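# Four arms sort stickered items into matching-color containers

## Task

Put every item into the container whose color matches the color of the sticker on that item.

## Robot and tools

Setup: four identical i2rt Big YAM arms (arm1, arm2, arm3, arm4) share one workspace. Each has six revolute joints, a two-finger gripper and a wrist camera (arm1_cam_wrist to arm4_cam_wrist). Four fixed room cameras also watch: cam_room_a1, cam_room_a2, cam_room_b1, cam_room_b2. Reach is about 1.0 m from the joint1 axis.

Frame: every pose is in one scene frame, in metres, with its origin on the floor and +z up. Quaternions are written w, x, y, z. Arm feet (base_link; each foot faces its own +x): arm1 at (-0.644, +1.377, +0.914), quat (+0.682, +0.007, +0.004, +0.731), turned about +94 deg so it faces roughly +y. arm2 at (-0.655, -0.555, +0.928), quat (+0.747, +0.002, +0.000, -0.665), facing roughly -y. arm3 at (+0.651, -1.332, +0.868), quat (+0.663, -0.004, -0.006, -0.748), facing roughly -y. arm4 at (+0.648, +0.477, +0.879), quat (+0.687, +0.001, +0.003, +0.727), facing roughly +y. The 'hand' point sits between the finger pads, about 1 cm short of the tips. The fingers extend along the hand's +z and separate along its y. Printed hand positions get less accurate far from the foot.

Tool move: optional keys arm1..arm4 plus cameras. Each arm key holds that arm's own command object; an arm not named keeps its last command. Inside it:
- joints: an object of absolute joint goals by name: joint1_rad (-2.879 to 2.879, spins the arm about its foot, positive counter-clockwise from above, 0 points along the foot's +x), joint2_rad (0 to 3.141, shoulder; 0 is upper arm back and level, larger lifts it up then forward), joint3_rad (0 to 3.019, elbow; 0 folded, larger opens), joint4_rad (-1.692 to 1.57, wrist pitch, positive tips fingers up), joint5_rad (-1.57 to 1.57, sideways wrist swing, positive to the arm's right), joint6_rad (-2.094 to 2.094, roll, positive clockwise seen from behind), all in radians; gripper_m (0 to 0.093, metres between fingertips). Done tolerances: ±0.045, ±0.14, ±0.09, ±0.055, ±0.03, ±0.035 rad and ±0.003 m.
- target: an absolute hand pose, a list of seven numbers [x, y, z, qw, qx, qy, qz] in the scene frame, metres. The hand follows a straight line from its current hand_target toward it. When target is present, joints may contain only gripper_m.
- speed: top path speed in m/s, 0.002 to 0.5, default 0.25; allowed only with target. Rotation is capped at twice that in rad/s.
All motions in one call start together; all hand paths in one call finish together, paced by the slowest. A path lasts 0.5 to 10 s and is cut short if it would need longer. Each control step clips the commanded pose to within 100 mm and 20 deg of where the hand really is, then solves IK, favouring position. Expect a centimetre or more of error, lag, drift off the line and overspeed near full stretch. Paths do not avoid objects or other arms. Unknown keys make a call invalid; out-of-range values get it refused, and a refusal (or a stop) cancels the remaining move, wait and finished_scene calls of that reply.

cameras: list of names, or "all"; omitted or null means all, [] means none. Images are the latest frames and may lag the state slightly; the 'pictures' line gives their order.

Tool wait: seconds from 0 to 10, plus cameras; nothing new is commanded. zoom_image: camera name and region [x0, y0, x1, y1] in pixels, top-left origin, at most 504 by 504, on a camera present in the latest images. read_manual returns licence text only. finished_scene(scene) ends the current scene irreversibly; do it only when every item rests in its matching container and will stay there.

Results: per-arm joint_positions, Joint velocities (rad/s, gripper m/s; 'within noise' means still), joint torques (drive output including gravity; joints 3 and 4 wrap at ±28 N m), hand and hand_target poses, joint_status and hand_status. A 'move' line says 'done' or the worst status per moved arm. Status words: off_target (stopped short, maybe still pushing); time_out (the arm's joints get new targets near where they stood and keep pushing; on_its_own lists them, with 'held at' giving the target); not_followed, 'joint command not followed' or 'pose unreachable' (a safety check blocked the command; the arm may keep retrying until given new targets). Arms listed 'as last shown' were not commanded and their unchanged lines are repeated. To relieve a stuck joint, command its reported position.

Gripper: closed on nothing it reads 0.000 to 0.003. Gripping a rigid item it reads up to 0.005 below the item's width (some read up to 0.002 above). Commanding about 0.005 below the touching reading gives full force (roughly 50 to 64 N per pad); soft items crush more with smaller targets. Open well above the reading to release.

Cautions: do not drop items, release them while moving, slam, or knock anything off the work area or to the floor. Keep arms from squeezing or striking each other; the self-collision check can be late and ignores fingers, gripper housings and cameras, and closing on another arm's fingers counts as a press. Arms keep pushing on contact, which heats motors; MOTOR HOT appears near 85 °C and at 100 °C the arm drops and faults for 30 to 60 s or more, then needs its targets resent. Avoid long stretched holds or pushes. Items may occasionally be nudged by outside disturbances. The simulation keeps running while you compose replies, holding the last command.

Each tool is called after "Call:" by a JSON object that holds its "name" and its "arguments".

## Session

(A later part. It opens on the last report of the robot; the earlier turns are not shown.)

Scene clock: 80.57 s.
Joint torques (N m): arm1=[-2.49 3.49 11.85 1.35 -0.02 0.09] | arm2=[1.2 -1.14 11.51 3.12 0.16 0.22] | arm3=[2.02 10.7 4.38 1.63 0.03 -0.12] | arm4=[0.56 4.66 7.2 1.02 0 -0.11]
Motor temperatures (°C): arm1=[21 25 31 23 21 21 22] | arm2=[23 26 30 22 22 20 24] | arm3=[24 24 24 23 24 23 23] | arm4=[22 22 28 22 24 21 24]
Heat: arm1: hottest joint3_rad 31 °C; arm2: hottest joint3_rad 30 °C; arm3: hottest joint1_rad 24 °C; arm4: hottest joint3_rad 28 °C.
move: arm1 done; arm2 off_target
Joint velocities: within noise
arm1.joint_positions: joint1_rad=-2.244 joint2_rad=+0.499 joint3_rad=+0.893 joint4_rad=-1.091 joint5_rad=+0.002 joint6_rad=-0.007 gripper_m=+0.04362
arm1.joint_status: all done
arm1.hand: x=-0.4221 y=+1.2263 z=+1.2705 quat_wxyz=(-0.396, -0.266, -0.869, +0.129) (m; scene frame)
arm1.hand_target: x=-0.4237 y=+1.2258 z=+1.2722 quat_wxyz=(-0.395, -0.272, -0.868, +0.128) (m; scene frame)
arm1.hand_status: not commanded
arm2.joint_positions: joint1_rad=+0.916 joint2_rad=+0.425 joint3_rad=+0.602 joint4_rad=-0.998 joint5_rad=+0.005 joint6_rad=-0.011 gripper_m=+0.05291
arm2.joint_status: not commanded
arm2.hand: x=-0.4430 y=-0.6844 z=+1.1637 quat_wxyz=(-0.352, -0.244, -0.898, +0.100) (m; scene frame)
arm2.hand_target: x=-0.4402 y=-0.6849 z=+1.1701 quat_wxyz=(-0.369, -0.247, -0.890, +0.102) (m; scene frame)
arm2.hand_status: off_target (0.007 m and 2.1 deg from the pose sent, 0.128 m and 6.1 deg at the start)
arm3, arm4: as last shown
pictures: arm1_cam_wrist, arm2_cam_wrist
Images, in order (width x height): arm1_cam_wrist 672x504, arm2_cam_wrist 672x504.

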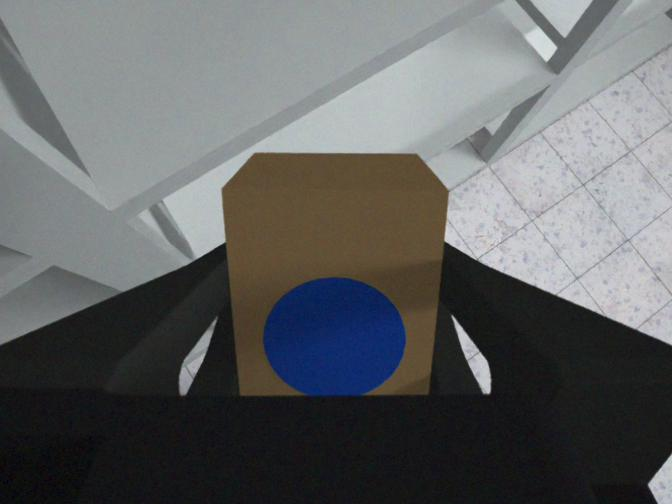

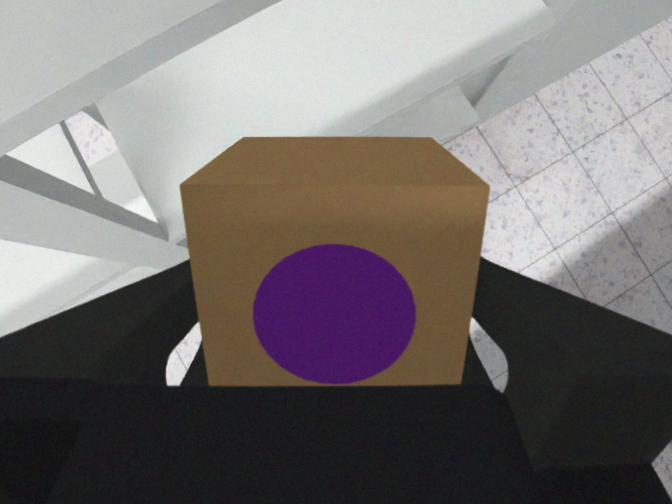

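Call:
{"name": "move", "arguments": {"arm1": {"target":[-0.03,0.935,1.075,0.1245,0.2981,0.9455,-0.0392]}, "arm2": {"target":[-0.03,-0.93,1.065,0.1257,0.2649,0.9553,-0.0349]}, "arm3": {"joints":{"joint1_rad":-1.986,"joint2_rad":0.5,"joint3_rad":0.9,"joint4_rad":-1.1}}, "arm4": {"joints":{"joint1_rad":0.91,"joint2_rad":0.5,"joint3_rad":0.9,"joint4_rad":-1.1}}, "cameras": ["arm1_cam_wrist","arm2_cam_wrist"]}}

Call:
{"name": "move", "arguments": {"arm1": {"target":[-0.03,0.935,1.01,0.1245,0.2981,0.9455,-0.0392],"speed":0.12}, "arm2": {"target":[-0.03,-0.93,1.0,0.1257,0.2649,0.9553,-0.0349],"speed":0.12}, "cameras": ["arm1_cam_wrist","arm2_cam_wrist"]}}

Scene clock: 92.20 s.
Joint torques (N m): arm1=[-2.43 -21.13 16.87 0.35 0.03 -0.06] | arm2=[0.91 -23.12 16.27 0.62 -0.06 0.19] | arm3=[0.5 0.26 8.96 1.98 -0.06 -0.1] | arm4=[0.85 -0.32 9.69 1.8 0.1 -0.07]
Motor temperatures (°C): arm1=[21 25 32 23 21 21 22] | arm2=[23 25 31 22 22 20 24] | arm3=[24 24 24 23 24 23 23] | arm4=[22 22 28 22 24 21 24]
Heat: arm1: hottest joint3_rad 32 °C; arm2: hottest joint3_rad 31 °C; arm3: hottest joint1_rad 24 °C; arm4: hottest joint3_rad 28 °C.
move: arm1 off_target; arm2 off_target; arm3 done; arm4 done
Joint velocities: within noise
arm1.joint_positions: joint1_rad=-2.256 joint2_rad=+2.217 joint3_rad=+2.189 joint4_rad=-1.324 joint5_rad=-0.010 joint6_rad=-0.007 gripper_m=+0.04363
arm1.joint_status: not commanded
arm1.hand: x=-0.0378 y=+0.9504 z=+1.0448 quat_wxyz=(-0.098, -0.298, -0.949, +0.030) (m; scene frame)
arm1.hand_target: x=-0.0315 y=+0.9362 z=+1.0751 quat_wxyz=(-0.125, -0.298, -0.945, +0.040) (m; scene frame)
arm1.hand_status: off_target (0.035 m and 3.3 deg from the pose sent, 0.526 m and 34.3 deg at the start)
arm2.joint_positions: joint1_rad=+0.916 joint2_rad=+2.122 joint3_rad=+1.977 joint4_rad=-1.194 joint5_rad=+0.005 joint6_rad=-0.011 gripper_m=+0.05291
arm2.joint_status: not commanded
arm2.hand: x=-0.0443 y=-0.9220 z=+1.0509 quat_wxyz=(-0.111, -0.259, -0.959, +0.032) (m; scene frame)
arm2.hand_target: x=-0.0309 y=-0.9293 z=+1.0652 quat_wxyz=(-0.127, -0.265, -0.955, +0.035) (m; scene frame)
arm2.hand_status: off_target (0.022 m and 1.9 deg from the pose sent, 0.491 m and 28.0 deg at the start)
arm3.joint_positions: joint1_rad=-1.975 joint2_rad=+0.505 joint3_rad=+0.903 joint4_rad=-1.112 joint5_rad=+0.002 joint6_rad=+0.004 gripper_m=+0.09403
arm3.joint_status: all done
arm3.hand: x=+0.4249 y=-1.1949 z=+1.2258 quat_wxyz=(+0.102, -0.879, +0.241, +0.399) (m; scene frame)
arm3.hand_target: x=+0.4255 y=-1.1925 z=+1.2274 quat_wxyz=(+0.106, -0.875, +0.243, +0.404) (m; scene frame)
arm3.hand_status: not commanded
arm4.joint_positions: joint1_rad=+0.907 joint2_rad=+0.510 joint3_rad=+0.889 joint4_rad=-1.116 joint5_rad=-0.001 joint6_rad=+0.012 gripper_m=+0.09402
arm4.joint_status: all done
arm4.hand: x=+0.4349 y=+0.6278 z=+1.2304 quat_wxyz=(-0.116, +0.870, -0.279, -0.389) (m; scene frame)
arm4.hand_target: x=+0.4342 y=+0.6277 z=+1.2416 quat_wxyz=(-0.123, +0.865, -0.271, -0.404) (m; scene frame)
arm4.hand_status: not commanded
pictures: arm1_cam_wrist, arm2_cam_wrist
Images, in order (width x height): arm1_cam_wrist 672x504, arm2_cam_wrist 672x504.

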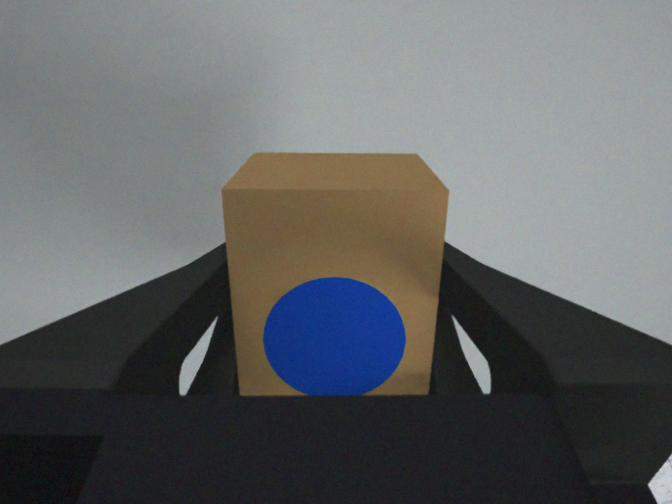

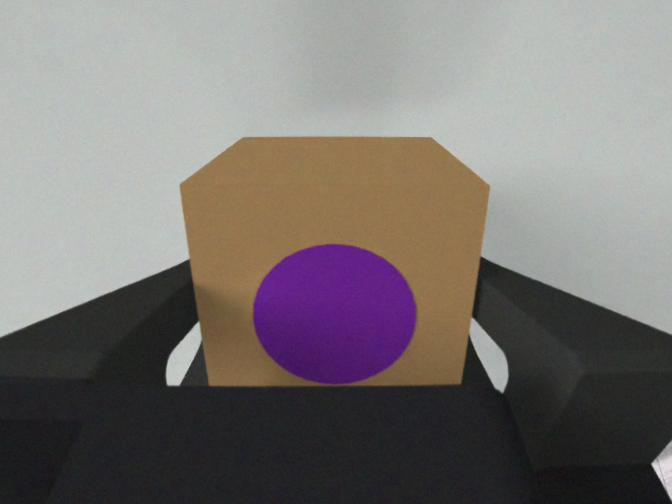

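Scene clock: 93.40 s.
Joint torques (N m): arm1=[-2.61 -21.48 11.3 1.5 -0.03 -0.08] | arm2=[0.73 -23.18 10.33 2.06 -0.05 0.2] | arm3=[0.56 0.32 9.01 1.99 -0.06 -0.1] | arm4=[0.97 0.03 9.62 1.73 0.08 -0.07]
Motor temperatures (°C): arm1=[21 25 32 23 21 21 22] | arm2=[23 25 31 22 22 20 24] | arm3=[24 24 24 23 24 23 23] | arm4=[22 22 28 22 24 21 24]
Heat: arm1: hottest joint3_rad 32 °C; arm2: hottest joint3_rad 31 °C; arm3: hottest joint1_rad 24 °C; arm4: hottest joint3_rad 28 °C.
move: arm1 done; arm2 off_target
Joint velocities: within noise
arm1.joint_positions: joint1_rad=-2.256 joint2_rad=+2.228 joint3_rad=+2.113 joint4_rad=-1.196 joint5_rad=-0.010 joint6_rad=-0.007 gripper_m=+0.04363
arm1.joint_status: not commanded
arm1.hand: x=-0.0299 y=+0.9445 z=+1.0107 quat_wxyz=(-0.117, -0.297, -0.947, +0.036) (m; scene frame)
arm1.hand_target: x=-0.0301 y=+0.9352 z=+1.0101 quat_wxyz=(-0.124, -0.298, -0.946, +0.039) (m; scene frame)
arm1.hand_status: done (0.010 m and 0.9 deg from the pose sent, 0.039 m and 3.3 deg at the start)
arm2.joint_positions: joint1_rad=+0.916 joint2_rad=+2.158 joint3_rad=+1.940 joint4_rad=-1.083 joint5_rad=+0.005 joint6_rad=-0.011 gripper_m=+0.05291
arm2.joint_status: not commanded
arm2.hand: x=-0.0319 y=-0.9292 z=+1.0168 quat_wxyz=(-0.129, -0.259, -0.956, +0.037) (m; scene frame)
arm2.hand_target: x=-0.0303 y=-0.9297 z=+1.0002 quat_wxyz=(-0.126, -0.265, -0.955, +0.035) (m; scene frame)
arm2.hand_status: off_target (0.017 m and 0.9 deg from the pose sent, 0.053 m and 1.9 deg at the start)
arm3, arm4: as last shown
pictures: arm1_cam_wrist, arm2_cam_wrist
Images, in order (width x height): arm1_cam_wrist 672x504, arm2_cam_wrist 672x504.

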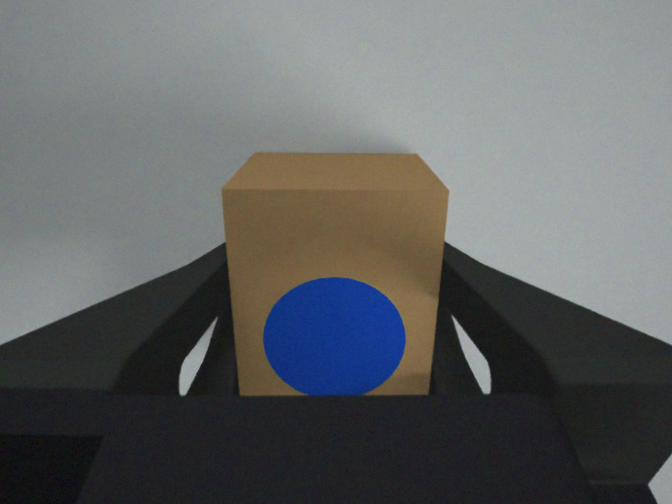

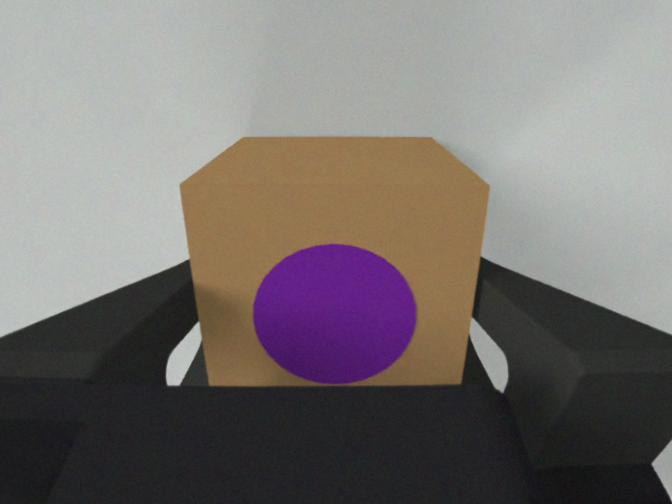

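Call:
{"name": "move", "arguments": {"arm1": {"target":[-0.03,0.935,0.993,0.1245,0.2981,0.9455,-0.0392],"speed":0.06}, "arm2": {"target":[-0.03,-0.93,0.985,0.1257,0.2649,0.9553,-0.0349],"speed":0.06}, "cameras": []}}

Scene clock: 98.07 s.
Joint torques (N m): arm1=[-3.31 -19.78 9.47 1.76 0.01 -0.05] | arm2=[0.91 -22.36 9.06 2.18 -0.03 0.19] | arm3=[0.56 0.15 8.99 1.96 -0.07 -0.11] | arm4=[0.73 -0.32 9.48 1.74 0.14 -0.06]
Motor temperatures (°C): arm1=[21 26 32 23 21 21 22] | arm2=[23 26 31 22 22 20 24] | arm3=[24 24 25 23 24 23 23] | arm4=[22 22 29 22 24 21 24]
Heat: arm1: hottest joint3_rad 32 °C; arm2: hottest joint3_rad 31 °C; arm3: hottest joint3_rad 25 °C; arm4: hottest joint3_rad 29 °C.
move: arm1 off_target; arm2 off_target
Joint velocities: within noise
arm1.joint_positions: joint1_rad=-2.257 joint2_rad=+2.228 joint3_rad=+2.104 joint4_rad=-1.168 joint5_rad=-0.011 joint6_rad=-0.007 gripper_m=+0.04363
arm1.joint_status: not commanded
arm1.hand: x=-0.0267 y=+0.9419 z=+1.0085 quat_wxyz=(-0.126, -0.297, -0.946, +0.039) (m; scene frame)
arm1.hand_target: x=-0.0304 y=+0.9351 z=+0.9933 quat_wxyz=(-0.124, -0.298, -0.946, +0.039) (m; scene frame)
arm1.hand_status: off_target (0.017 m and 0.3 deg from the pose sent, 0.020 m and 0.9 deg at the start)
arm2.joint_positions: joint1_rad=+0.916 joint2_rad=+2.158 joint3_rad=+1.933 joint4_rad=-1.053 joint5_rad=+0.005 joint6_rad=-0.011 gripper_m=+0.05291
arm2.joint_status: not commanded
arm2.hand: x=-0.0280 y=-0.9316 z=+1.0154 quat_wxyz=(-0.140, -0.259, -0.955, +0.040) (m; scene frame)
arm2.hand_target: x=-0.0308 y=-0.9294 z=+0.9856 quat_wxyz=(-0.126, -0.265, -0.955, +0.035) (m; scene frame)
arm2.hand_status: off_target (0.031 m and 1.9 deg from the pose sent, 0.032 m and 0.8 deg at the start)
arm3, arm4: as last shown
pictures: none
No camera images: "cameras" was empty.

Contact on both. Release gently, lift, retreat.

Call:
{"name": "move", "arguments": {"arm1": {"target":[-0.028,0.942,1.0,0.1245,0.2981,0.9455,-0.0392],"joints":{"gripper_m":0.093},"speed":0.05}, "arm2": {"target":[-0.029,-0.931,1.0,0.1257,0.2649,0.9553,-0.0349],"joints":{"gripper_m":0.093},"speed":0.05}, "cameras": []}}

Call:
{"name": "move", "arguments": {"arm1": {"target":[-0.04,0.945,1.14,0.1245,0.2981,0.9455,-0.0392],"speed":0.2}, "arm2": {"target":[-0.04,-0.925,1.14,0.1257,0.2649,0.9553,-0.0349],"speed":0.2}, "cameras": ["arm1_cam_wrist","arm2_cam_wrist"]}}

Call:
{"name": "move", "arguments": {"arm1": {"target":[-0.44,1.22,1.2,0.365,0.2778,0.8811,-0.1151],"speed":0.35}, "arm2": {"target":[-0.46,-0.67,1.2,0.3688,0.2469,0.8903,-0.1023],"speed":0.35}, "cameras": []}}

Scene clock: 107.90 s.
Joint torques (N m): arm1=[-1.32 -20.95 10.86 1.05 -0.03 0.05] | arm2=[0.67 -22.95 11.7 0.73 -0.03 0.19] | arm3=[0.56 0.15 9.01 1.99 -0.07 -0.11] | arm4=[1.26 -0.38 9.66 1.84 0.13 -0.06]
Motor temperatures (°C): arm1=[21 27 31 23 21 21 22] | arm2=[23 27 30 22 22 20 24] | arm3=[24 24 26 23 24 23 23] | arm4=[22 22 30 22 24 21 24]
Heat: arm1: hottest joint3_rad 31 °C; arm2: hottest joint3_rad 30 °C; arm3: hottest joint3_rad 26 °C; arm4: hottest joint3_rad 30 °C.
move: arm1 done; arm2 off_target
Joint velocities: within noise
arm1.joint_positions: joint1_rad=-2.260 joint2_rad=+2.227 joint3_rad=+2.088 joint4_rad=-1.159 joint5_rad=-0.008 joint6_rad=-0.006 gripper_m=+0.09297
arm1.joint_status: all done
arm1.hand: x=-0.0306 y=+0.9407 z=+1.0027 quat_wxyz=(-0.123, -0.299, -0.945, +0.040) (m; scene frame)
arm1.hand_target: x=-0.0280 y=+0.9421 z=+1.0000 quat_wxyz=(-0.124, -0.298, -0.946, +0.039) (m; scene frame)
arm1.hand_status: done (0.004 m and 0.2 deg from the pose sent, 0.009 m and 0.3 deg at the start)
arm2.joint_positions: joint1_rad=+0.916 joint2_rad=+2.158 joint3_rad=+1.931 joint4_rad=-1.053 joint5_rad=+0.005 joint6_rad=-0.011 gripper_m=+0.09293
arm2.joint_status: all done
arm2.hand: x=-0.0283 y=-0.9314 z=+1.0148 quat_wxyz=(-0.140, -0.259, -0.955, +0.040) (m; scene frame)
arm2.hand_target: x=-0.0292 y=-0.9308 z=+1.0003 quat_wxyz=(-0.126, -0.265, -0.955, +0.035) (m; scene frame)
arm2.hand_status: off_target (0.015 m and 1.8 deg from the pose sent, 0.015 m and 1.9 deg at the start)
arm3, arm4: as last shown
pictures: none
No camera images: "cameras" was empty.

Scene clock: 109.40 s.
Joint torques (N m): arm1=[-2.2 -19.96 15.64 0.43 -0.04 -0.03] | arm2=[0.79 -23 14.71 0.66 -0.05 0.19] | arm3=[0.56 -0.03 9.01 1.99 -0.08 -0.09] | arm4=[0.91 -0.5 9.63 1.78 0.15 -0.05]
Motor temperatures (°C): arm1=[21 27 32 23 21 21 22] | arm2=[23 27 31 22 22 20 24] | arm3=[24 24 26 23 24 23 23] | arm4=[22 22 30 22 24 21 24]
Heat: arm1: hottest joint3_rad 32 °C; arm2: hottest joint3_rad 31 °C; arm3: hottest joint3_rad 26 °C; arm4: hottest joint3_rad 30 °C.
move: arm1 off_target; arm2 off_target
Joint velocities: within noise
arm1.joint_positions: joint1_rad=-2.260 joint2_rad=+2.184 joint3_rad=+2.326 joint4_rad=-1.474 joint5_rad=-0.009 joint6_rad=-0.006 gripper_m=+0.09297
arm1.joint_status: not commanded
arm1.hand: x=-0.0447 y=+0.9520 z=+1.1197 quat_wxyz=(-0.107, -0.300, -0.947, +0.034) (m; scene frame)
arm1.hand_target: x=-0.0407 y=+0.9456 z=+1.1398 quat_wxyz=(-0.125, -0.298, -0.946, +0.039) (m; scene frame)
arm1.hand_status: off_target (0.022 m and 2.1 deg from the pose sent, 0.138 m and 0.2 deg at the start)
arm2.joint_positions: joint1_rad=+0.916 joint2_rad=+2.088 joint3_rad=+2.128 joint4_rad=-1.364 joint5_rad=+0.005 joint6_rad=-0.011 gripper_m=+0.09293
arm2.joint_status: not commanded
arm2.hand: x=-0.0468 y=-0.9209 z=+1.1310 quat_wxyz=(-0.118, -0.259, -0.958, +0.034) (m; scene frame)
arm2.hand_target: x=-0.0404 y=-0.9247 z=+1.1399 quat_wxyz=(-0.126, -0.265, -0.955, +0.035) (m; scene frame)
arm2.hand_status: off_target (0.012 m and 1.1 deg from the pose sent, 0.126 m and 1.8 deg at the start)
arm3, arm4: as last shown
pictures: arm1_cam_wrist, arm2_cam_wrist
Images, in order (width x height): arm1_cam_wrist 672x504, arm2_cam_wrist 672x504.

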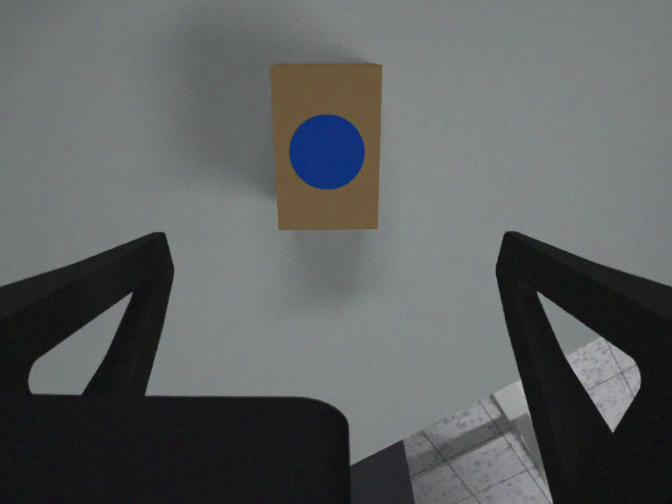

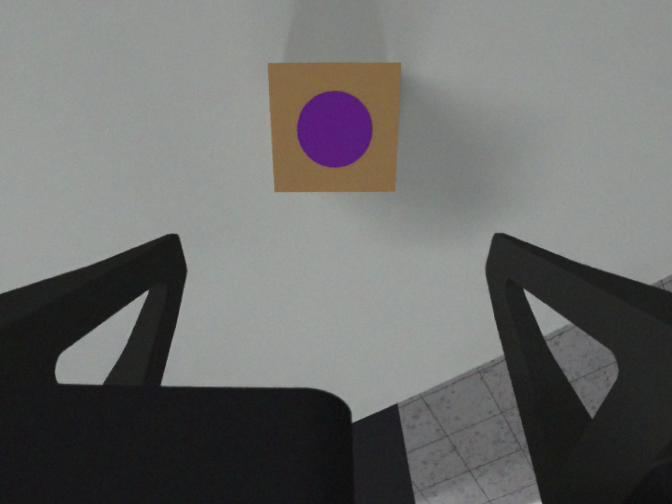

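Scene clock: 111.60 s.
Joint torques (N m): arm1=[-2.37 3.66 11.51 1.2 -0.1 -0.04] | arm2=[1.44 2.02 10.1 1.63 0.17 0.21] | arm3=[0.67 0.26 9.01 2.04 -0.06 -0.1] | arm4=[1.2 -0.09 9.63 1.87 0.12 -0.07]
Motor temperatures (°C): arm1=[21 27 32 23 21 21 22] | arm2=[23 27 31 22 22 20 24] | arm3=[24 24 26 23 24 23 23] | arm4=[22 22 30 22 24 21 24]
Heat: arm1: hottest joint3_rad 32 °C; arm2: hottest joint3_rad 31 °C; arm3: hottest joint3_rad 26 °C; arm4: hottest joint3_rad 30 °C.
move: arm1 done; arm2 off_target
Joint velocities: within noise
arm1.joint_positions: joint1_rad=-2.351 joint2_rad=+0.442 joint3_rad=+0.727 joint4_rad=-1.041 joint5_rad=-0.081 joint6_rad=-0.063 gripper_m=+0.09297
arm1.joint_status: not commanded
arm1.hand: x=-0.4383 y=+1.2213 z=+1.2036 quat_wxyz=(-0.374, -0.277, -0.878, +0.116) (m; scene frame)
arm1.hand_target: x=-0.4400 y=+1.2200 z=+1.2000 quat_wxyz=(-0.365, -0.278, -0.881, +0.115) (m; scene frame)
arm1.hand_status: done (0.004 m and 1.1 deg from the pose sent, 0.484 m and 32.1 deg at the start)
arm2.joint_positions: joint1_rad=+0.942 joint2_rad=+0.343 joint3_rad=+0.689 joint4_rad=-1.093 joint5_rad=+0.026 joint6_rad=+0.009 gripper_m=+0.09293
arm2.joint_status: not commanded
arm2.hand: x=-0.4595 y=-0.6721 z=+1.2124 quat_wxyz=(-0.385, -0.242, -0.884, +0.110) (m; scene frame)
arm2.hand_target: x=-0.4602 y=-0.6700 z=+1.2001 quat_wxyz=(-0.369, -0.247, -0.890, +0.102) (m; scene frame)
arm2.hand_status: off_target (0.013 m and 2.3 deg from the pose sent, 0.488 m and 30.9 deg at the start)
arm3, arm4: as last shown
pictures: none
No camera images: "cameras" was empty.

Call:
{"name": "move", "arguments": {"arm4": {"target":[-0.010,0.952,1.08,0.0392,-0.9455,0.2981,0.1245]}, "arm3": {"target":[-0.015,-0.935,1.10,0.0349,-0.9553,0.2649,0.1257]}, "cameras": ["arm3_cam_wrist","arm4_cam_wrist"]}}

Scene clock: 120.37 s.
Joint torques (N m): arm1=[-2.08 3.49 11.49 1.39 -0.08 -0.04] | arm2=[1.44 2.08 10.13 1.65 0.17 0.22] | arm3=[1.08 -26.64 12.57 0.16 0.12 -0.01] | arm4=[0.56 -27.93 11.67 0.21 0.21 -0.09]
Motor temperatures (°C): arm1=[21 26 33 23 21 21 22] | arm2=[23 26 30 22 22 20 23] | arm3=[24 24 27 23 24 23 23] | arm4=[22 22 31 22 24 21 24]
Heat: arm1: hottest joint3_rad 33 °C; arm2: hottest joint3_rad 30 °C; arm3: hottest joint3_rad 27 °C; arm4: hottest joint3_rad 31 °C.
move: arm3 done; arm4 off_target
Joint velocities: within noise
arm1, arm2: as last shown
arm1.hand: x=-0.4383 y=+1.2213 z=+1.2036 quat_wxyz=(-0.374, -0.276, -0.878, +0.116) (m; scene frame)
arm3.joint_positions: joint1_rad=-1.975 joint2_rad=+2.422 joint3_rad=+2.804 joint4_rad=-1.697 joint5_rad=+0.011 joint6_rad=+0.004 gripper_m=+0.09403
arm3.joint_status: not commanded
arm3.hand: x=-0.0124 y=-0.9412 z=+1.0949 quat_wxyz=(+0.032, -0.957, +0.261, +0.119) (m; scene frame)
arm3.hand_target: x=-0.0144 y=-0.9353 z=+1.0997 quat_wxyz=(+0.036, -0.955, +0.265, +0.129) (m; scene frame)
arm3.hand_status: done (0.008 m and 1.0 deg from the pose sent, 0.526 m and 33.7 deg at the start; a joint's target at an end of its range on 23 of 111 steps)
arm4.joint_positions: joint1_rad=+0.899 joint2_rad=+2.531 joint3_rad=+2.881 joint4_rad=-1.603 joint5_rad=-0.002 joint6_rad=+0.002 gripper_m=+0.09402
arm4.joint_status: not commanded
arm4.hand: x=-0.0100 y=+0.9434 z=+1.0697 quat_wxyz=(-0.045, +0.941, -0.300, -0.153) (m; scene frame)
arm4.hand_target: x=-0.0088 y=+0.9511 z=+1.0794 quat_wxyz=(-0.052, +0.939, -0.297, -0.164) (m; scene frame)
arm4.hand_status: off_target (0.013 m and 3.3 deg from the pose sent, 0.571 m and 32.9 deg at the start; a joint's target at an end of its range on 36 of 111 steps)
pictures: arm3_cam_wrist, arm4_cam_wrist
Images, in order (width x height): arm3_cam_wrist 672x504, arm4_cam_wrist 672x504.

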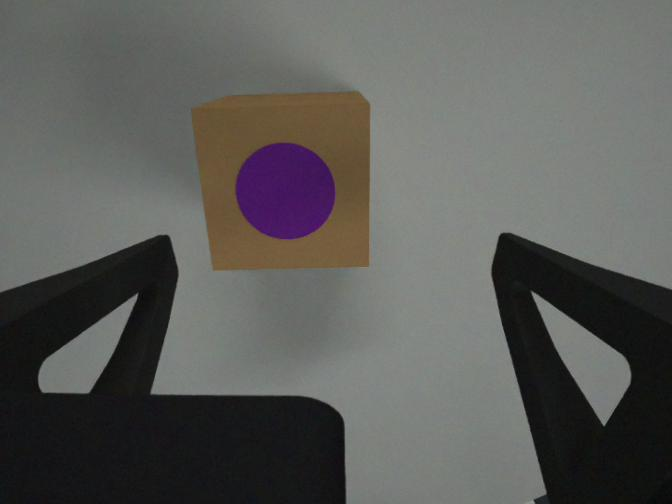

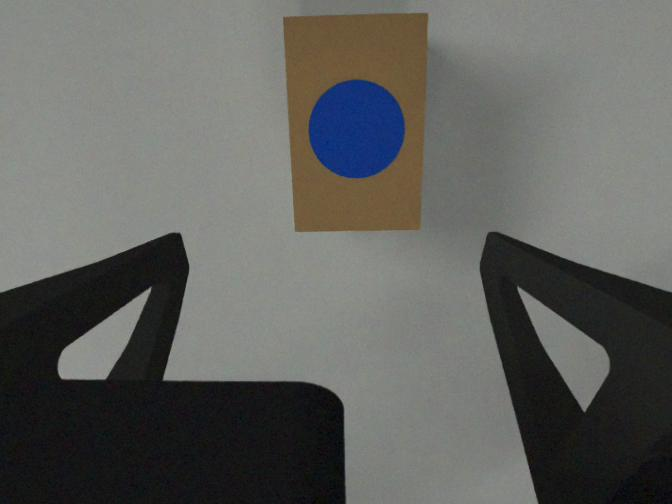

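Call:
{"name": "move", "arguments": {"arm4": {"target":[-0.029,0.970,1.035,0.0392,-0.9455,0.2981,0.1245],"speed":0.12}, "arm3": {"target":[-0.031,-0.947,1.04,0.0349,-0.9553,0.2649,0.1257],"speed":0.12}, "cameras": ["arm3_cam_wrist","arm4_cam_wrist"]}}

Scene clock: 129.40 s.
Joint torques (N m): arm1=[-2.37 4.42 11.55 1.1 -0.08 -0.09] | arm2=[1.49 2.14 10.07 1.61 0.17 0.22] | arm3=[2.37 -29.74 8.29 0.96 0.12 0.02] | arm4=[0.38 -27.58 11.67 1.09 0.15 -0.07]
Motor temperatures (°C): arm1=[21 26 33 23 21 21 22] | arm2=[23 26 30 22 22 20 23] | arm3=[24 25 27 23 24 23 23] | arm4=[22 22 31 22 24 21 24]
Heat: arm1: hottest joint3_rad 33 °C; arm2: hottest joint3_rad 30 °C; arm3: hottest joint3_rad 27 °C; arm4: hottest joint3_rad 31 °C.
move: arm3 off_target; arm4 off_target
Joint velocities: within noise
arm1, arm2: as last shown
arm3.joint_positions: joint1_rad=-1.969 joint2_rad=+2.385 joint3_rad=+2.561 joint4_rad=-1.498 joint5_rad=+0.018 joint6_rad=+0.023 gripper_m=+0.09400
arm3.joint_status: not commanded
arm3.hand: x=-0.0252 y=-0.9392 z=+1.0307 quat_wxyz=(+0.033, -0.956, +0.267, +0.116) (m; scene frame)
arm3.hand_target: x=-0.0309 y=-0.9471 z=+1.0400 quat_wxyz=(+0.035, -0.955, +0.265, +0.125) (m; scene frame)
arm3.hand_status: off_target (0.013 m and 1.2 deg from the pose sent, 0.058 m and 1.0 deg at the start)
arm4.joint_positions: joint1_rad=+0.893 joint2_rad=+2.589 joint3_rad=+2.883 joint4_rad=-1.529 joint5_rad=-0.002 joint6_rad=-0.003 gripper_m=+0.09402
arm4.joint_status: not commanded
arm4.hand: x=-0.0234 y=+0.9588 z=+1.0308 quat_wxyz=(-0.048, +0.939, -0.300, -0.161) (m; scene frame)
arm4.hand_target: x=-0.0273 y=+0.9690 z=+1.0346 quat_wxyz=(-0.057, +0.937, -0.296, -0.178) (m; scene frame)
arm4.hand_status: off_target (0.013 m and 4.4 deg from the pose sent, 0.048 m and 3.3 deg at the start; a joint's target at an end of its range on 37 of 39 steps)
pictures: arm3_cam_wrist, arm4_cam_wrist
Images, in order (width x height): arm3_cam_wrist 672x504, arm4_cam_wrist 672x504.

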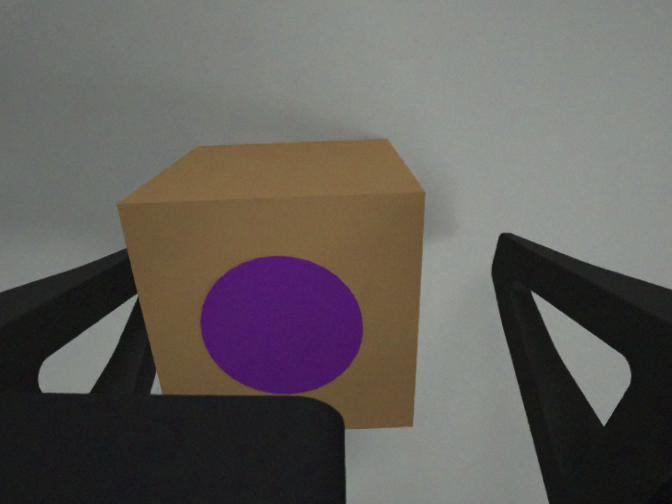

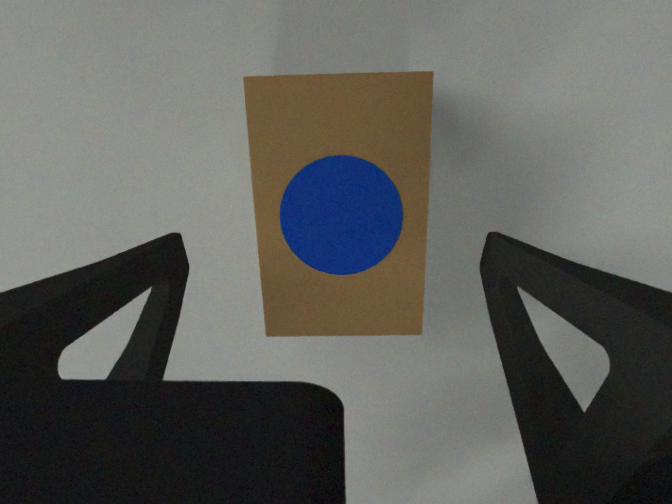

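Call:
{"name": "move", "arguments": {"arm4": {"target":[-0.029,0.970,1.008,0.0392,-0.9455,0.2981,0.1245],"speed":0.1}, "arm3": {"target":[-0.028,-0.966,1.045,0.0349,-0.9553,0.2649,0.1257],"speed":0.1}, "cameras": ["arm3_cam_wrist","arm4_cam_wrist"]}}

Scene clock: 136.20 s.
Joint torques (N m): arm1=[-1.67 3.6 11.52 1.13 -0.04 -0.05] | arm2=[1.44 2.08 10.07 1.61 0.16 0.21] | arm3=[2.14 -29.51 8.35 0.92 0.14 0.03] | arm4=[0.38 -27.81 11.7 0.81 0.13 -0.08]
Motor temperatures (°C): arm1=[21 25 33 23 21 21 22] | arm2=[23 26 30 22 22 20 23] | arm3=[24 25 27 23 24 23 23] | arm4=[22 24 31 22 24 21 24]
Heat: arm1: hottest joint3_rad 33 °C; arm2: hottest joint3_rad 30 °C; arm3: hottest joint3_rad 27 °C; arm4: hottest joint3_rad 31 °C.
move: arm3 off_target; arm4 off_target
Joint velocities: within noise
arm1, arm2: as last shown
arm3.joint_positions: joint1_rad=-1.946 joint2_rad=+2.325 joint3_rad=+2.459 joint4_rad=-1.458 joint5_rad=+0.023 joint6_rad=+0.043 gripper_m=+0.09400
arm3.joint_status: not commanded
arm3.hand: x=-0.0236 y=-0.9593 z=+1.0341 quat_wxyz=(+0.032, -0.956, +0.266, +0.115) (m; scene frame)
arm3.hand_target: x=-0.0279 y=-0.9659 z=+1.0451 quat_wxyz=(+0.035, -0.955, +0.265, +0.126) (m; scene frame)
arm3.hand_status: off_target (0.014 m and 1.3 deg from the pose sent, 0.031 m and 1.2 deg at the start)
arm4.joint_positions: joint1_rad=+0.893 joint2_rad=+2.613 joint3_rad=+2.883 joint4_rad=-1.524 joint5_rad=-0.002 joint6_rad=-0.003 gripper_m=+0.09402
arm4.joint_status: not commanded
arm4.hand: x=-0.0246 y=+0.9595 z=+1.0112 quat_wxyz=(-0.045, +0.941, -0.301, -0.152) (m; scene frame)
arm4.hand_target: x=-0.0275 y=+0.9691 z=+1.0079 quat_wxyz=(-0.052, +0.940, -0.297, -0.162) (m; scene frame)
arm4.hand_status: off_target (0.012 m and 3.3 deg from the pose sent, 0.026 m and 4.4 deg at the start; a joint's target at an end of its range on 32 of 35 steps)
pictures: arm3_cam_wrist, arm4_cam_wrist
Images, in order (width x height): arm3_cam_wrist 672x504, arm4_cam_wrist 672x504.

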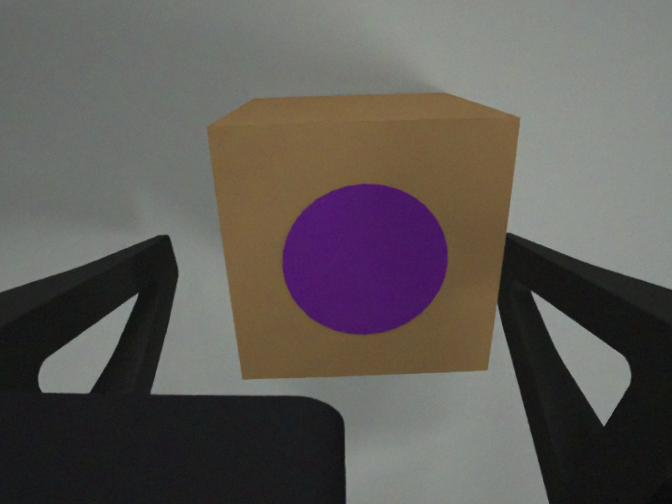

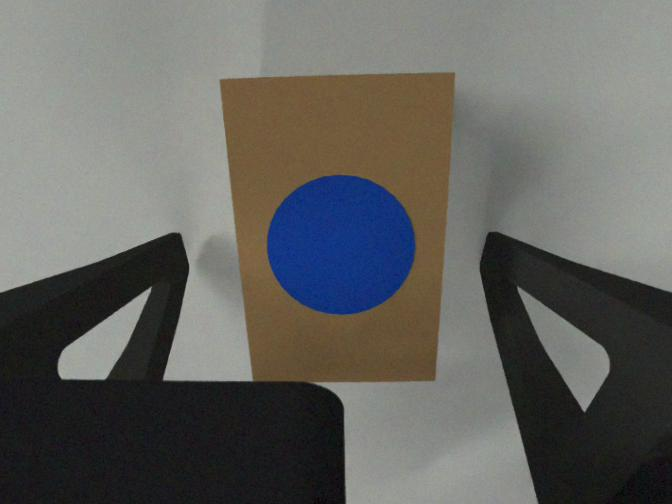

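Call:
{"name": "move", "arguments": {"arm4": {"joints":{"gripper_m":0.02}}, "arm3": {"target":[-0.024,-0.957,1.028,0.0349,-0.9553,0.2649,0.1257],"speed":0.1}, "cameras": ["arm3_cam_wrist","arm4_cam_wrist"]}}

Scene clock: 140.77 s.
Joint torques (N m): arm1=[-2.14 3.31 11.47 1.06 -0.07 -0.06] | arm2=[1.38 2.02 10.1 1.62 0.17 0.22] | arm3=[1.32 -28.98 8.18 1.01 0.05 -0.09] | arm4=[0.97 -27.4 11.82 0.88 0.13 -0.05]
Motor temperatures (°C): arm1=[21 25 34 23 21 21 22] | arm2=[23 26 30 22 22 20 23] | arm3=[24 25 27 23 24 23 23] | arm4=[22 25 32 22 24 21 24]
Heat: arm1: hottest joint3_rad 34 °C; arm2: hottest joint3_rad 30 °C; arm3: hottest joint3_rad 27 °C; arm4: hottest joint3_rad 32 °C.
move: arm3 done; arm4 off_target
Joint velocities: within noise
arm1, arm2: as last shown
arm3.joint_positions: joint1_rad=-1.946 joint2_rad=+2.315 joint3_rad=+2.407 joint4_rad=-1.410 joint5_rad=+0.022 joint6_rad=+0.043 gripper_m=+0.09400
arm3.joint_status: not commanded
arm3.hand: x=-0.0247 y=-0.9591 z=+1.0216 quat_wxyz=(+0.033, -0.956, +0.266, +0.118) (m; scene frame)
arm3.hand_target: x=-0.0240 y=-0.9569 z=+1.0279 quat_wxyz=(+0.035, -0.955, +0.265, +0.125) (m; scene frame)
arm3.hand_status: done (0.007 m and 0.9 deg from the pose sent, 0.006 m and 1.3 deg at the start)
arm4.joint_positions: joint1_rad=+0.893 joint2_rad=+2.613 joint3_rad=+2.883 joint4_rad=-1.524 joint5_rad=-0.001 joint6_rad=-0.004 gripper_m=+0.04421
arm4.joint_status: gripper_m off_target (ended at +0.04424, target +0.02000)
arm4.hand: x=-0.0246 y=+0.9596 z=+1.0112 quat_wxyz=(-0.045, +0.941, -0.300, -0.152) (m; scene frame)
arm4.hand_target: x=-0.0275 y=+0.9690 z=+1.0079 quat_wxyz=(-0.052, +0.940, -0.297, -0.162) (m; scene frame)
arm4.hand_status: not commanded
pictures: arm3_cam_wrist, arm4_cam_wrist
Images, in order (width x height): arm3_cam_wrist 672x504, arm4_cam_wrist 672x504.

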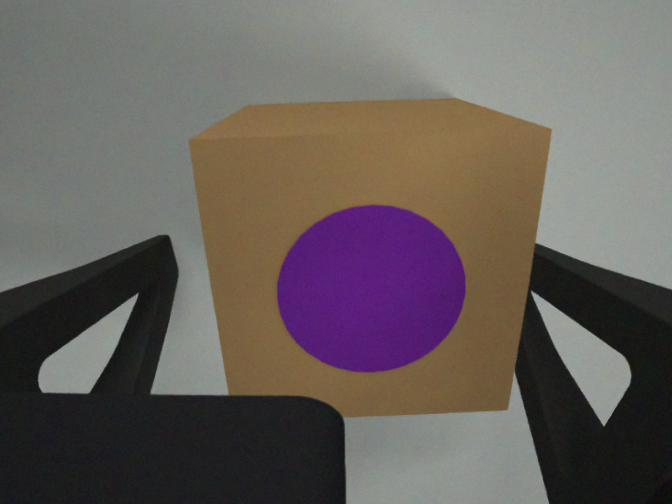

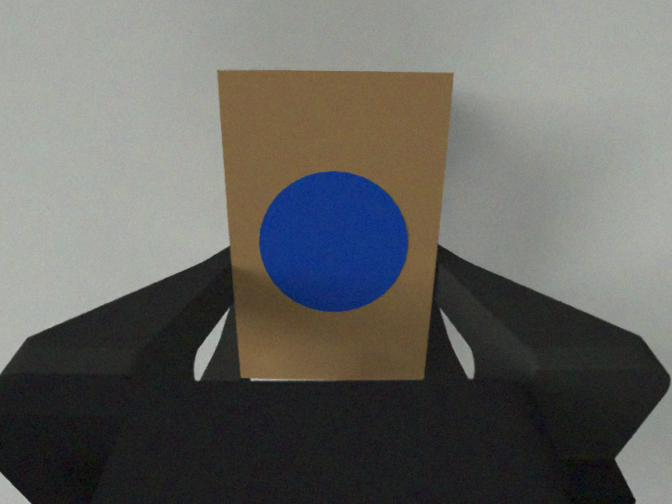

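Call:
{"name": "move", "arguments": {"arm4": {"target":[0.0,0.94,1.13,0.0392,-0.9455,0.2981,0.1245]}, "arm3": {"target":[-0.017,-0.943,1.012,0.0349,-0.9553,0.2649,0.1257],"speed":0.1}, "cameras": ["arm3_cam_wrist","arm4_cam_wrist"]}}

Scene clock: 145.17 s.
Joint torques (N m): arm1=[-3.37 3.55 11.55 1.35 -0.1 -0.08] | arm2=[1.55 2.08 10.09 1.62 0.16 0.22] | arm3=[0.15 -27.34 7.69 1.13 0.14 -0.12] | arm4=[0.85 -28.16 10.61 0.5 0.22 0.01]
Motor temperatures (°C): arm1=[21 25 34 23 21 21 22] | arm2=[23 26 30 22 22 20 23] | arm3=[24 25 27 23 24 23 23] | arm4=[22 25 32 22 24 21 25]
Heat: arm1: hottest joint3_rad 34 °C; arm2: hottest joint3_rad 30 °C; arm3: hottest joint3_rad 27 °C; arm4: hottest joint3_rad 32 °C.
move: arm3 off_target; arm4 off_target
Joint velocities: within noise
arm1, arm2: as last shown
arm3.joint_positions: joint1_rad=-1.951 joint2_rad=+2.296 joint3_rad=+2.366 joint4_rad=-1.368 joint5_rad=+0.013 joint6_rad=+0.024 gripper_m=+0.09400
arm3.joint_status: not commanded
arm3.hand: x=-0.0243 y=-0.9566 z=+1.0206 quat_wxyz=(+0.032, -0.957, +0.259, +0.128) (m; scene frame)
arm3.hand_target: x=-0.0169 y=-0.9433 z=+1.0121 quat_wxyz=(+0.035, -0.955, +0.265, +0.126) (m; scene frame)
arm3.hand_status: off_target (0.018 m and 0.9 deg from the pose sent, 0.020 m and 0.9 deg at the start)
arm4.joint_positions: joint1_rad=+0.893 joint2_rad=+2.472 joint3_rad=+2.893 joint4_rad=-1.646 joint5_rad=+0.000 joint6_rad=-0.004 gripper_m=+0.04421
arm4.joint_status: not commanded
arm4.hand: x=+0.0045 y=+0.9398 z=+1.1179 quat_wxyz=(-0.051, +0.938, -0.299, -0.166) (m; scene frame)
arm4.hand_target: x=+0.0012 y=+0.9392 z=+1.1296 quat_wxyz=(-0.057, +0.937, -0.296, -0.178) (m; scene frame)
arm4.hand_status: off_target (0.013 m and 5.0 deg from the pose sent, 0.123 m and 3.2 deg at the start; a joint's target at an end of its range on 34 of 37 steps)
pictures: arm3_cam_wrist, arm4_cam_wrist
Images, in order (width x height): arm3_cam_wrist 672x504, arm4_cam_wrist 672x504.

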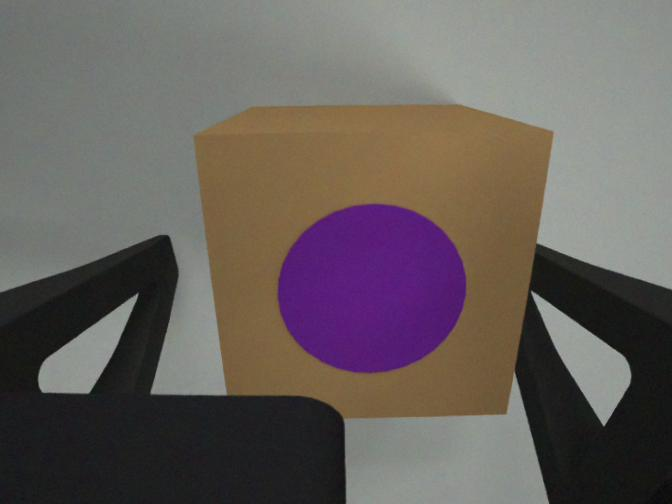

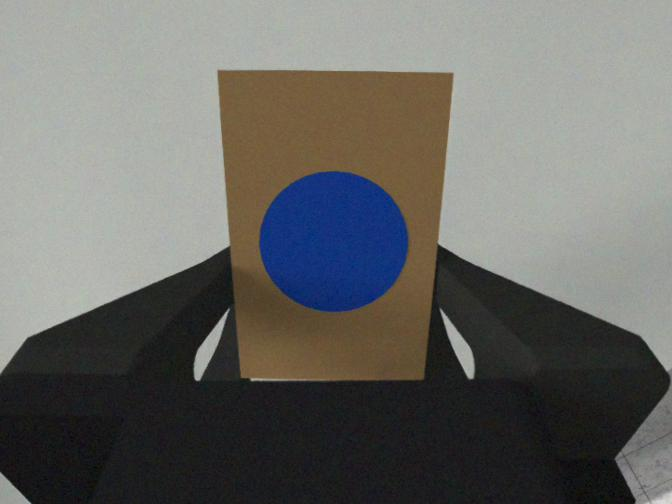

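Call:
{"name": "move", "arguments": {"arm4": {"target":[0.42,0.63,1.22,0.1151,-0.8811,0.2778,0.365],"speed":0.35}, "arm3": {"joints":{"gripper_m":0.03}}, "cameras": ["arm3_cam_wrist"]}}

Call:
{"name": "move", "arguments": {"arm4": {"joints":{"joint1_rad":-1.63,"joint2_rad":0.6,"joint3_rad":1.3,"joint4_rad":-1.5,"joint5_rad":0,"joint6_rad":0}}, "arm3": {"target":[0.0,-0.94,1.14,0.0349,-0.9553,0.2649,0.1257]}, "cameras": ["arm3_cam_wrist"]}}

Scene clock: 152.00 s.
Joint torques (N m): arm1=[-3.02 3.49 11.4 1.11 -0.11 -0.05] | arm2=[1.49 1.96 10.06 1.63 0.16 0.21] | arm3=[0.32 -27.4 7.77 0.94 0.23 -0.11] | arm4=[1.44 0.26 9.22 0.91 0.24 0.17]
Motor temperatures (°C): arm1=[21 25 34 23 21 21 22] | arm2=[23 25 30 22 22 20 23] | arm3=[24 26 27 23 24 23 23] | arm4=[22 26 32 22 24 21 25]
Heat: arm1: hottest joint3_rad 34 °C; arm2: hottest joint3_rad 30 °C; arm3: hottest joint3_rad 27 °C; arm4: hottest joint3_rad 32 °C.
move: arm3 off_target; arm4 done
Joint velocities: within noise
arm1, arm2: as last shown
arm1.joint_positions: joint1_rad=-2.351 joint2_rad=+0.442 joint3_rad=+0.727 joint4_rad=-1.041 joint5_rad=-0.082 joint6_rad=-0.063 gripper_m=+0.09297
arm1.hand_target: x=-0.4400 y=+1.2201 z=+1.2000 quat_wxyz=(-0.365, -0.278, -0.881, +0.115) (m; scene frame)
arm3.joint_positions: joint1_rad=-1.951 joint2_rad=+2.296 joint3_rad=+2.366 joint4_rad=-1.363 joint5_rad=+0.011 joint6_rad=+0.023 gripper_m=+0.05276
arm3.joint_status: gripper_m off_target (ended at +0.05279, target +0.03000)
arm3.hand: x=-0.0255 y=-0.9565 z=+1.0209 quat_wxyz=(+0.032, -0.957, +0.258, +0.131) (m; scene frame)
arm3.hand_target: x=-0.0169 y=-0.9434 z=+1.0121 quat_wxyz=(+0.035, -0.955, +0.265, +0.126) (m; scene frame)
arm3.hand_status: not commanded
arm4.joint_positions: joint1_rad=+0.953 joint2_rad=+0.565 joint3_rad=+0.893 joint4_rad=-1.106 joint5_rad=+0.040 joint6_rad=+0.021 gripper_m=+0.04421
arm4.joint_status: not commanded
arm4.hand: x=+0.4206 y=+0.6310 z=+1.2211 quat_wxyz=(-0.119, +0.880, -0.273, -0.369) (m; scene frame)
arm4.hand_target: x=+0.4200 y=+0.6300 z=+1.2200 quat_wxyz=(-0.115, +0.881, -0.278, -0.365) (m; scene frame)
arm4.hand_status: done (0.002 m and 0.8 deg from the pose sent, 0.528 m and 25.1 deg at the start)
pictures: arm3_cam_wrist
Images, in order (width x height): arm3_cam_wrist 672x504.

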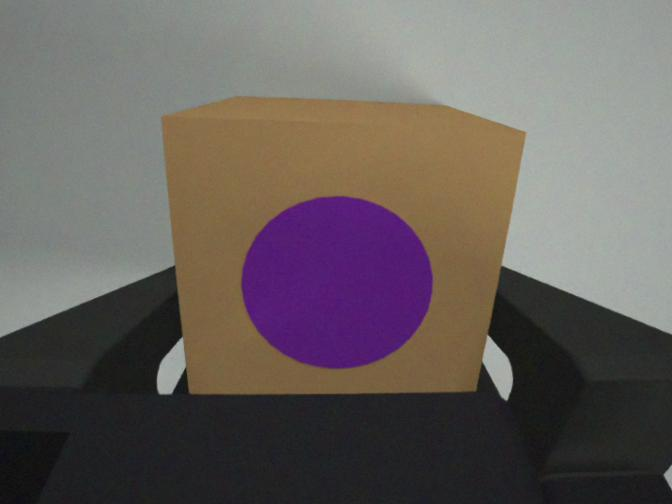

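Scene clock: 154.20 s.
Joint torques (N m): arm1=[-2.78 4.19 11.63 1.29 -0.11 -0.06] | arm2=[1.49 1.9 10.1 1.62 0.16 0.22] | arm3=[0.73 -27.16 11.32 0.25 0.04 -0.12] | arm4=[0.5 1.67 9.66 0.87 0.04 -0.09]
Motor temperatures (°C): arm1=[21 25 34 23 21 21 22] | arm2=[23 25 30 22 22 20 23] | arm3=[24 26 27 23 24 23 23] | arm4=[22 26 33 22 24 21 25]
Heat: arm1: hottest joint3_rad 34 °C; arm2: hottest joint3_rad 30 °C; arm3: hottest joint3_rad 27 °C; arm4: hottest joint3_rad 33 °C.
move: arm3 off_target; arm4 done
Joint velocities: within noise
arm1, arm2: as last shown
arm3.joint_positions: joint1_rad=-1.973 joint2_rad=+2.351 joint3_rad=+2.757 joint4_rad=-1.699 joint5_rad=+0.012 joint6_rad=+0.011 gripper_m=+0.05277
arm3.joint_status: not commanded
arm3.hand: x=-0.0020 y=-0.9486 z=+1.1279 quat_wxyz=(+0.035, -0.955, +0.263, +0.130) (m; scene frame)
arm3.hand_target: x=+0.0008 y=-0.9407 z=+1.1394 quat_wxyz=(+0.039, -0.953, +0.264, +0.142) (m; scene frame)
arm3.hand_status: off_target (0.015 m and 0.6 deg from the pose sent, 0.123 m and 1.0 deg at the start; a joint's target at an end of its range on 48 of 66 steps)
arm4.joint_positions: joint1_rad=-1.627 joint2_rad=+0.597 joint3_rad=+1.270 joint4_rad=-1.491 joint5_rad=+0.001 joint6_rad=+0.013 gripper_m=+0.04417
arm4.joint_status: all done
arm4.hand: x=+0.8638 y=+0.4784 z=+1.3364 quat_wxyz=(-0.365, -0.005, -0.931, +0.000) (m; scene frame)
arm4.hand_target: x=+0.8612 y=+0.4779 z=+1.3483 quat_wxyz=(-0.374, +0.000, -0.927, +0.002) (m; scene frame)
arm4.hand_status: not commanded
pictures: arm3_cam_wrist
Images, in order (width x height): arm3_cam_wrist 672x504.

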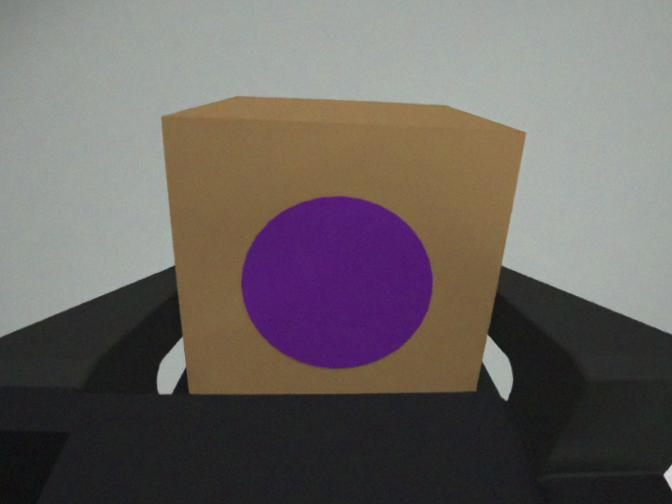

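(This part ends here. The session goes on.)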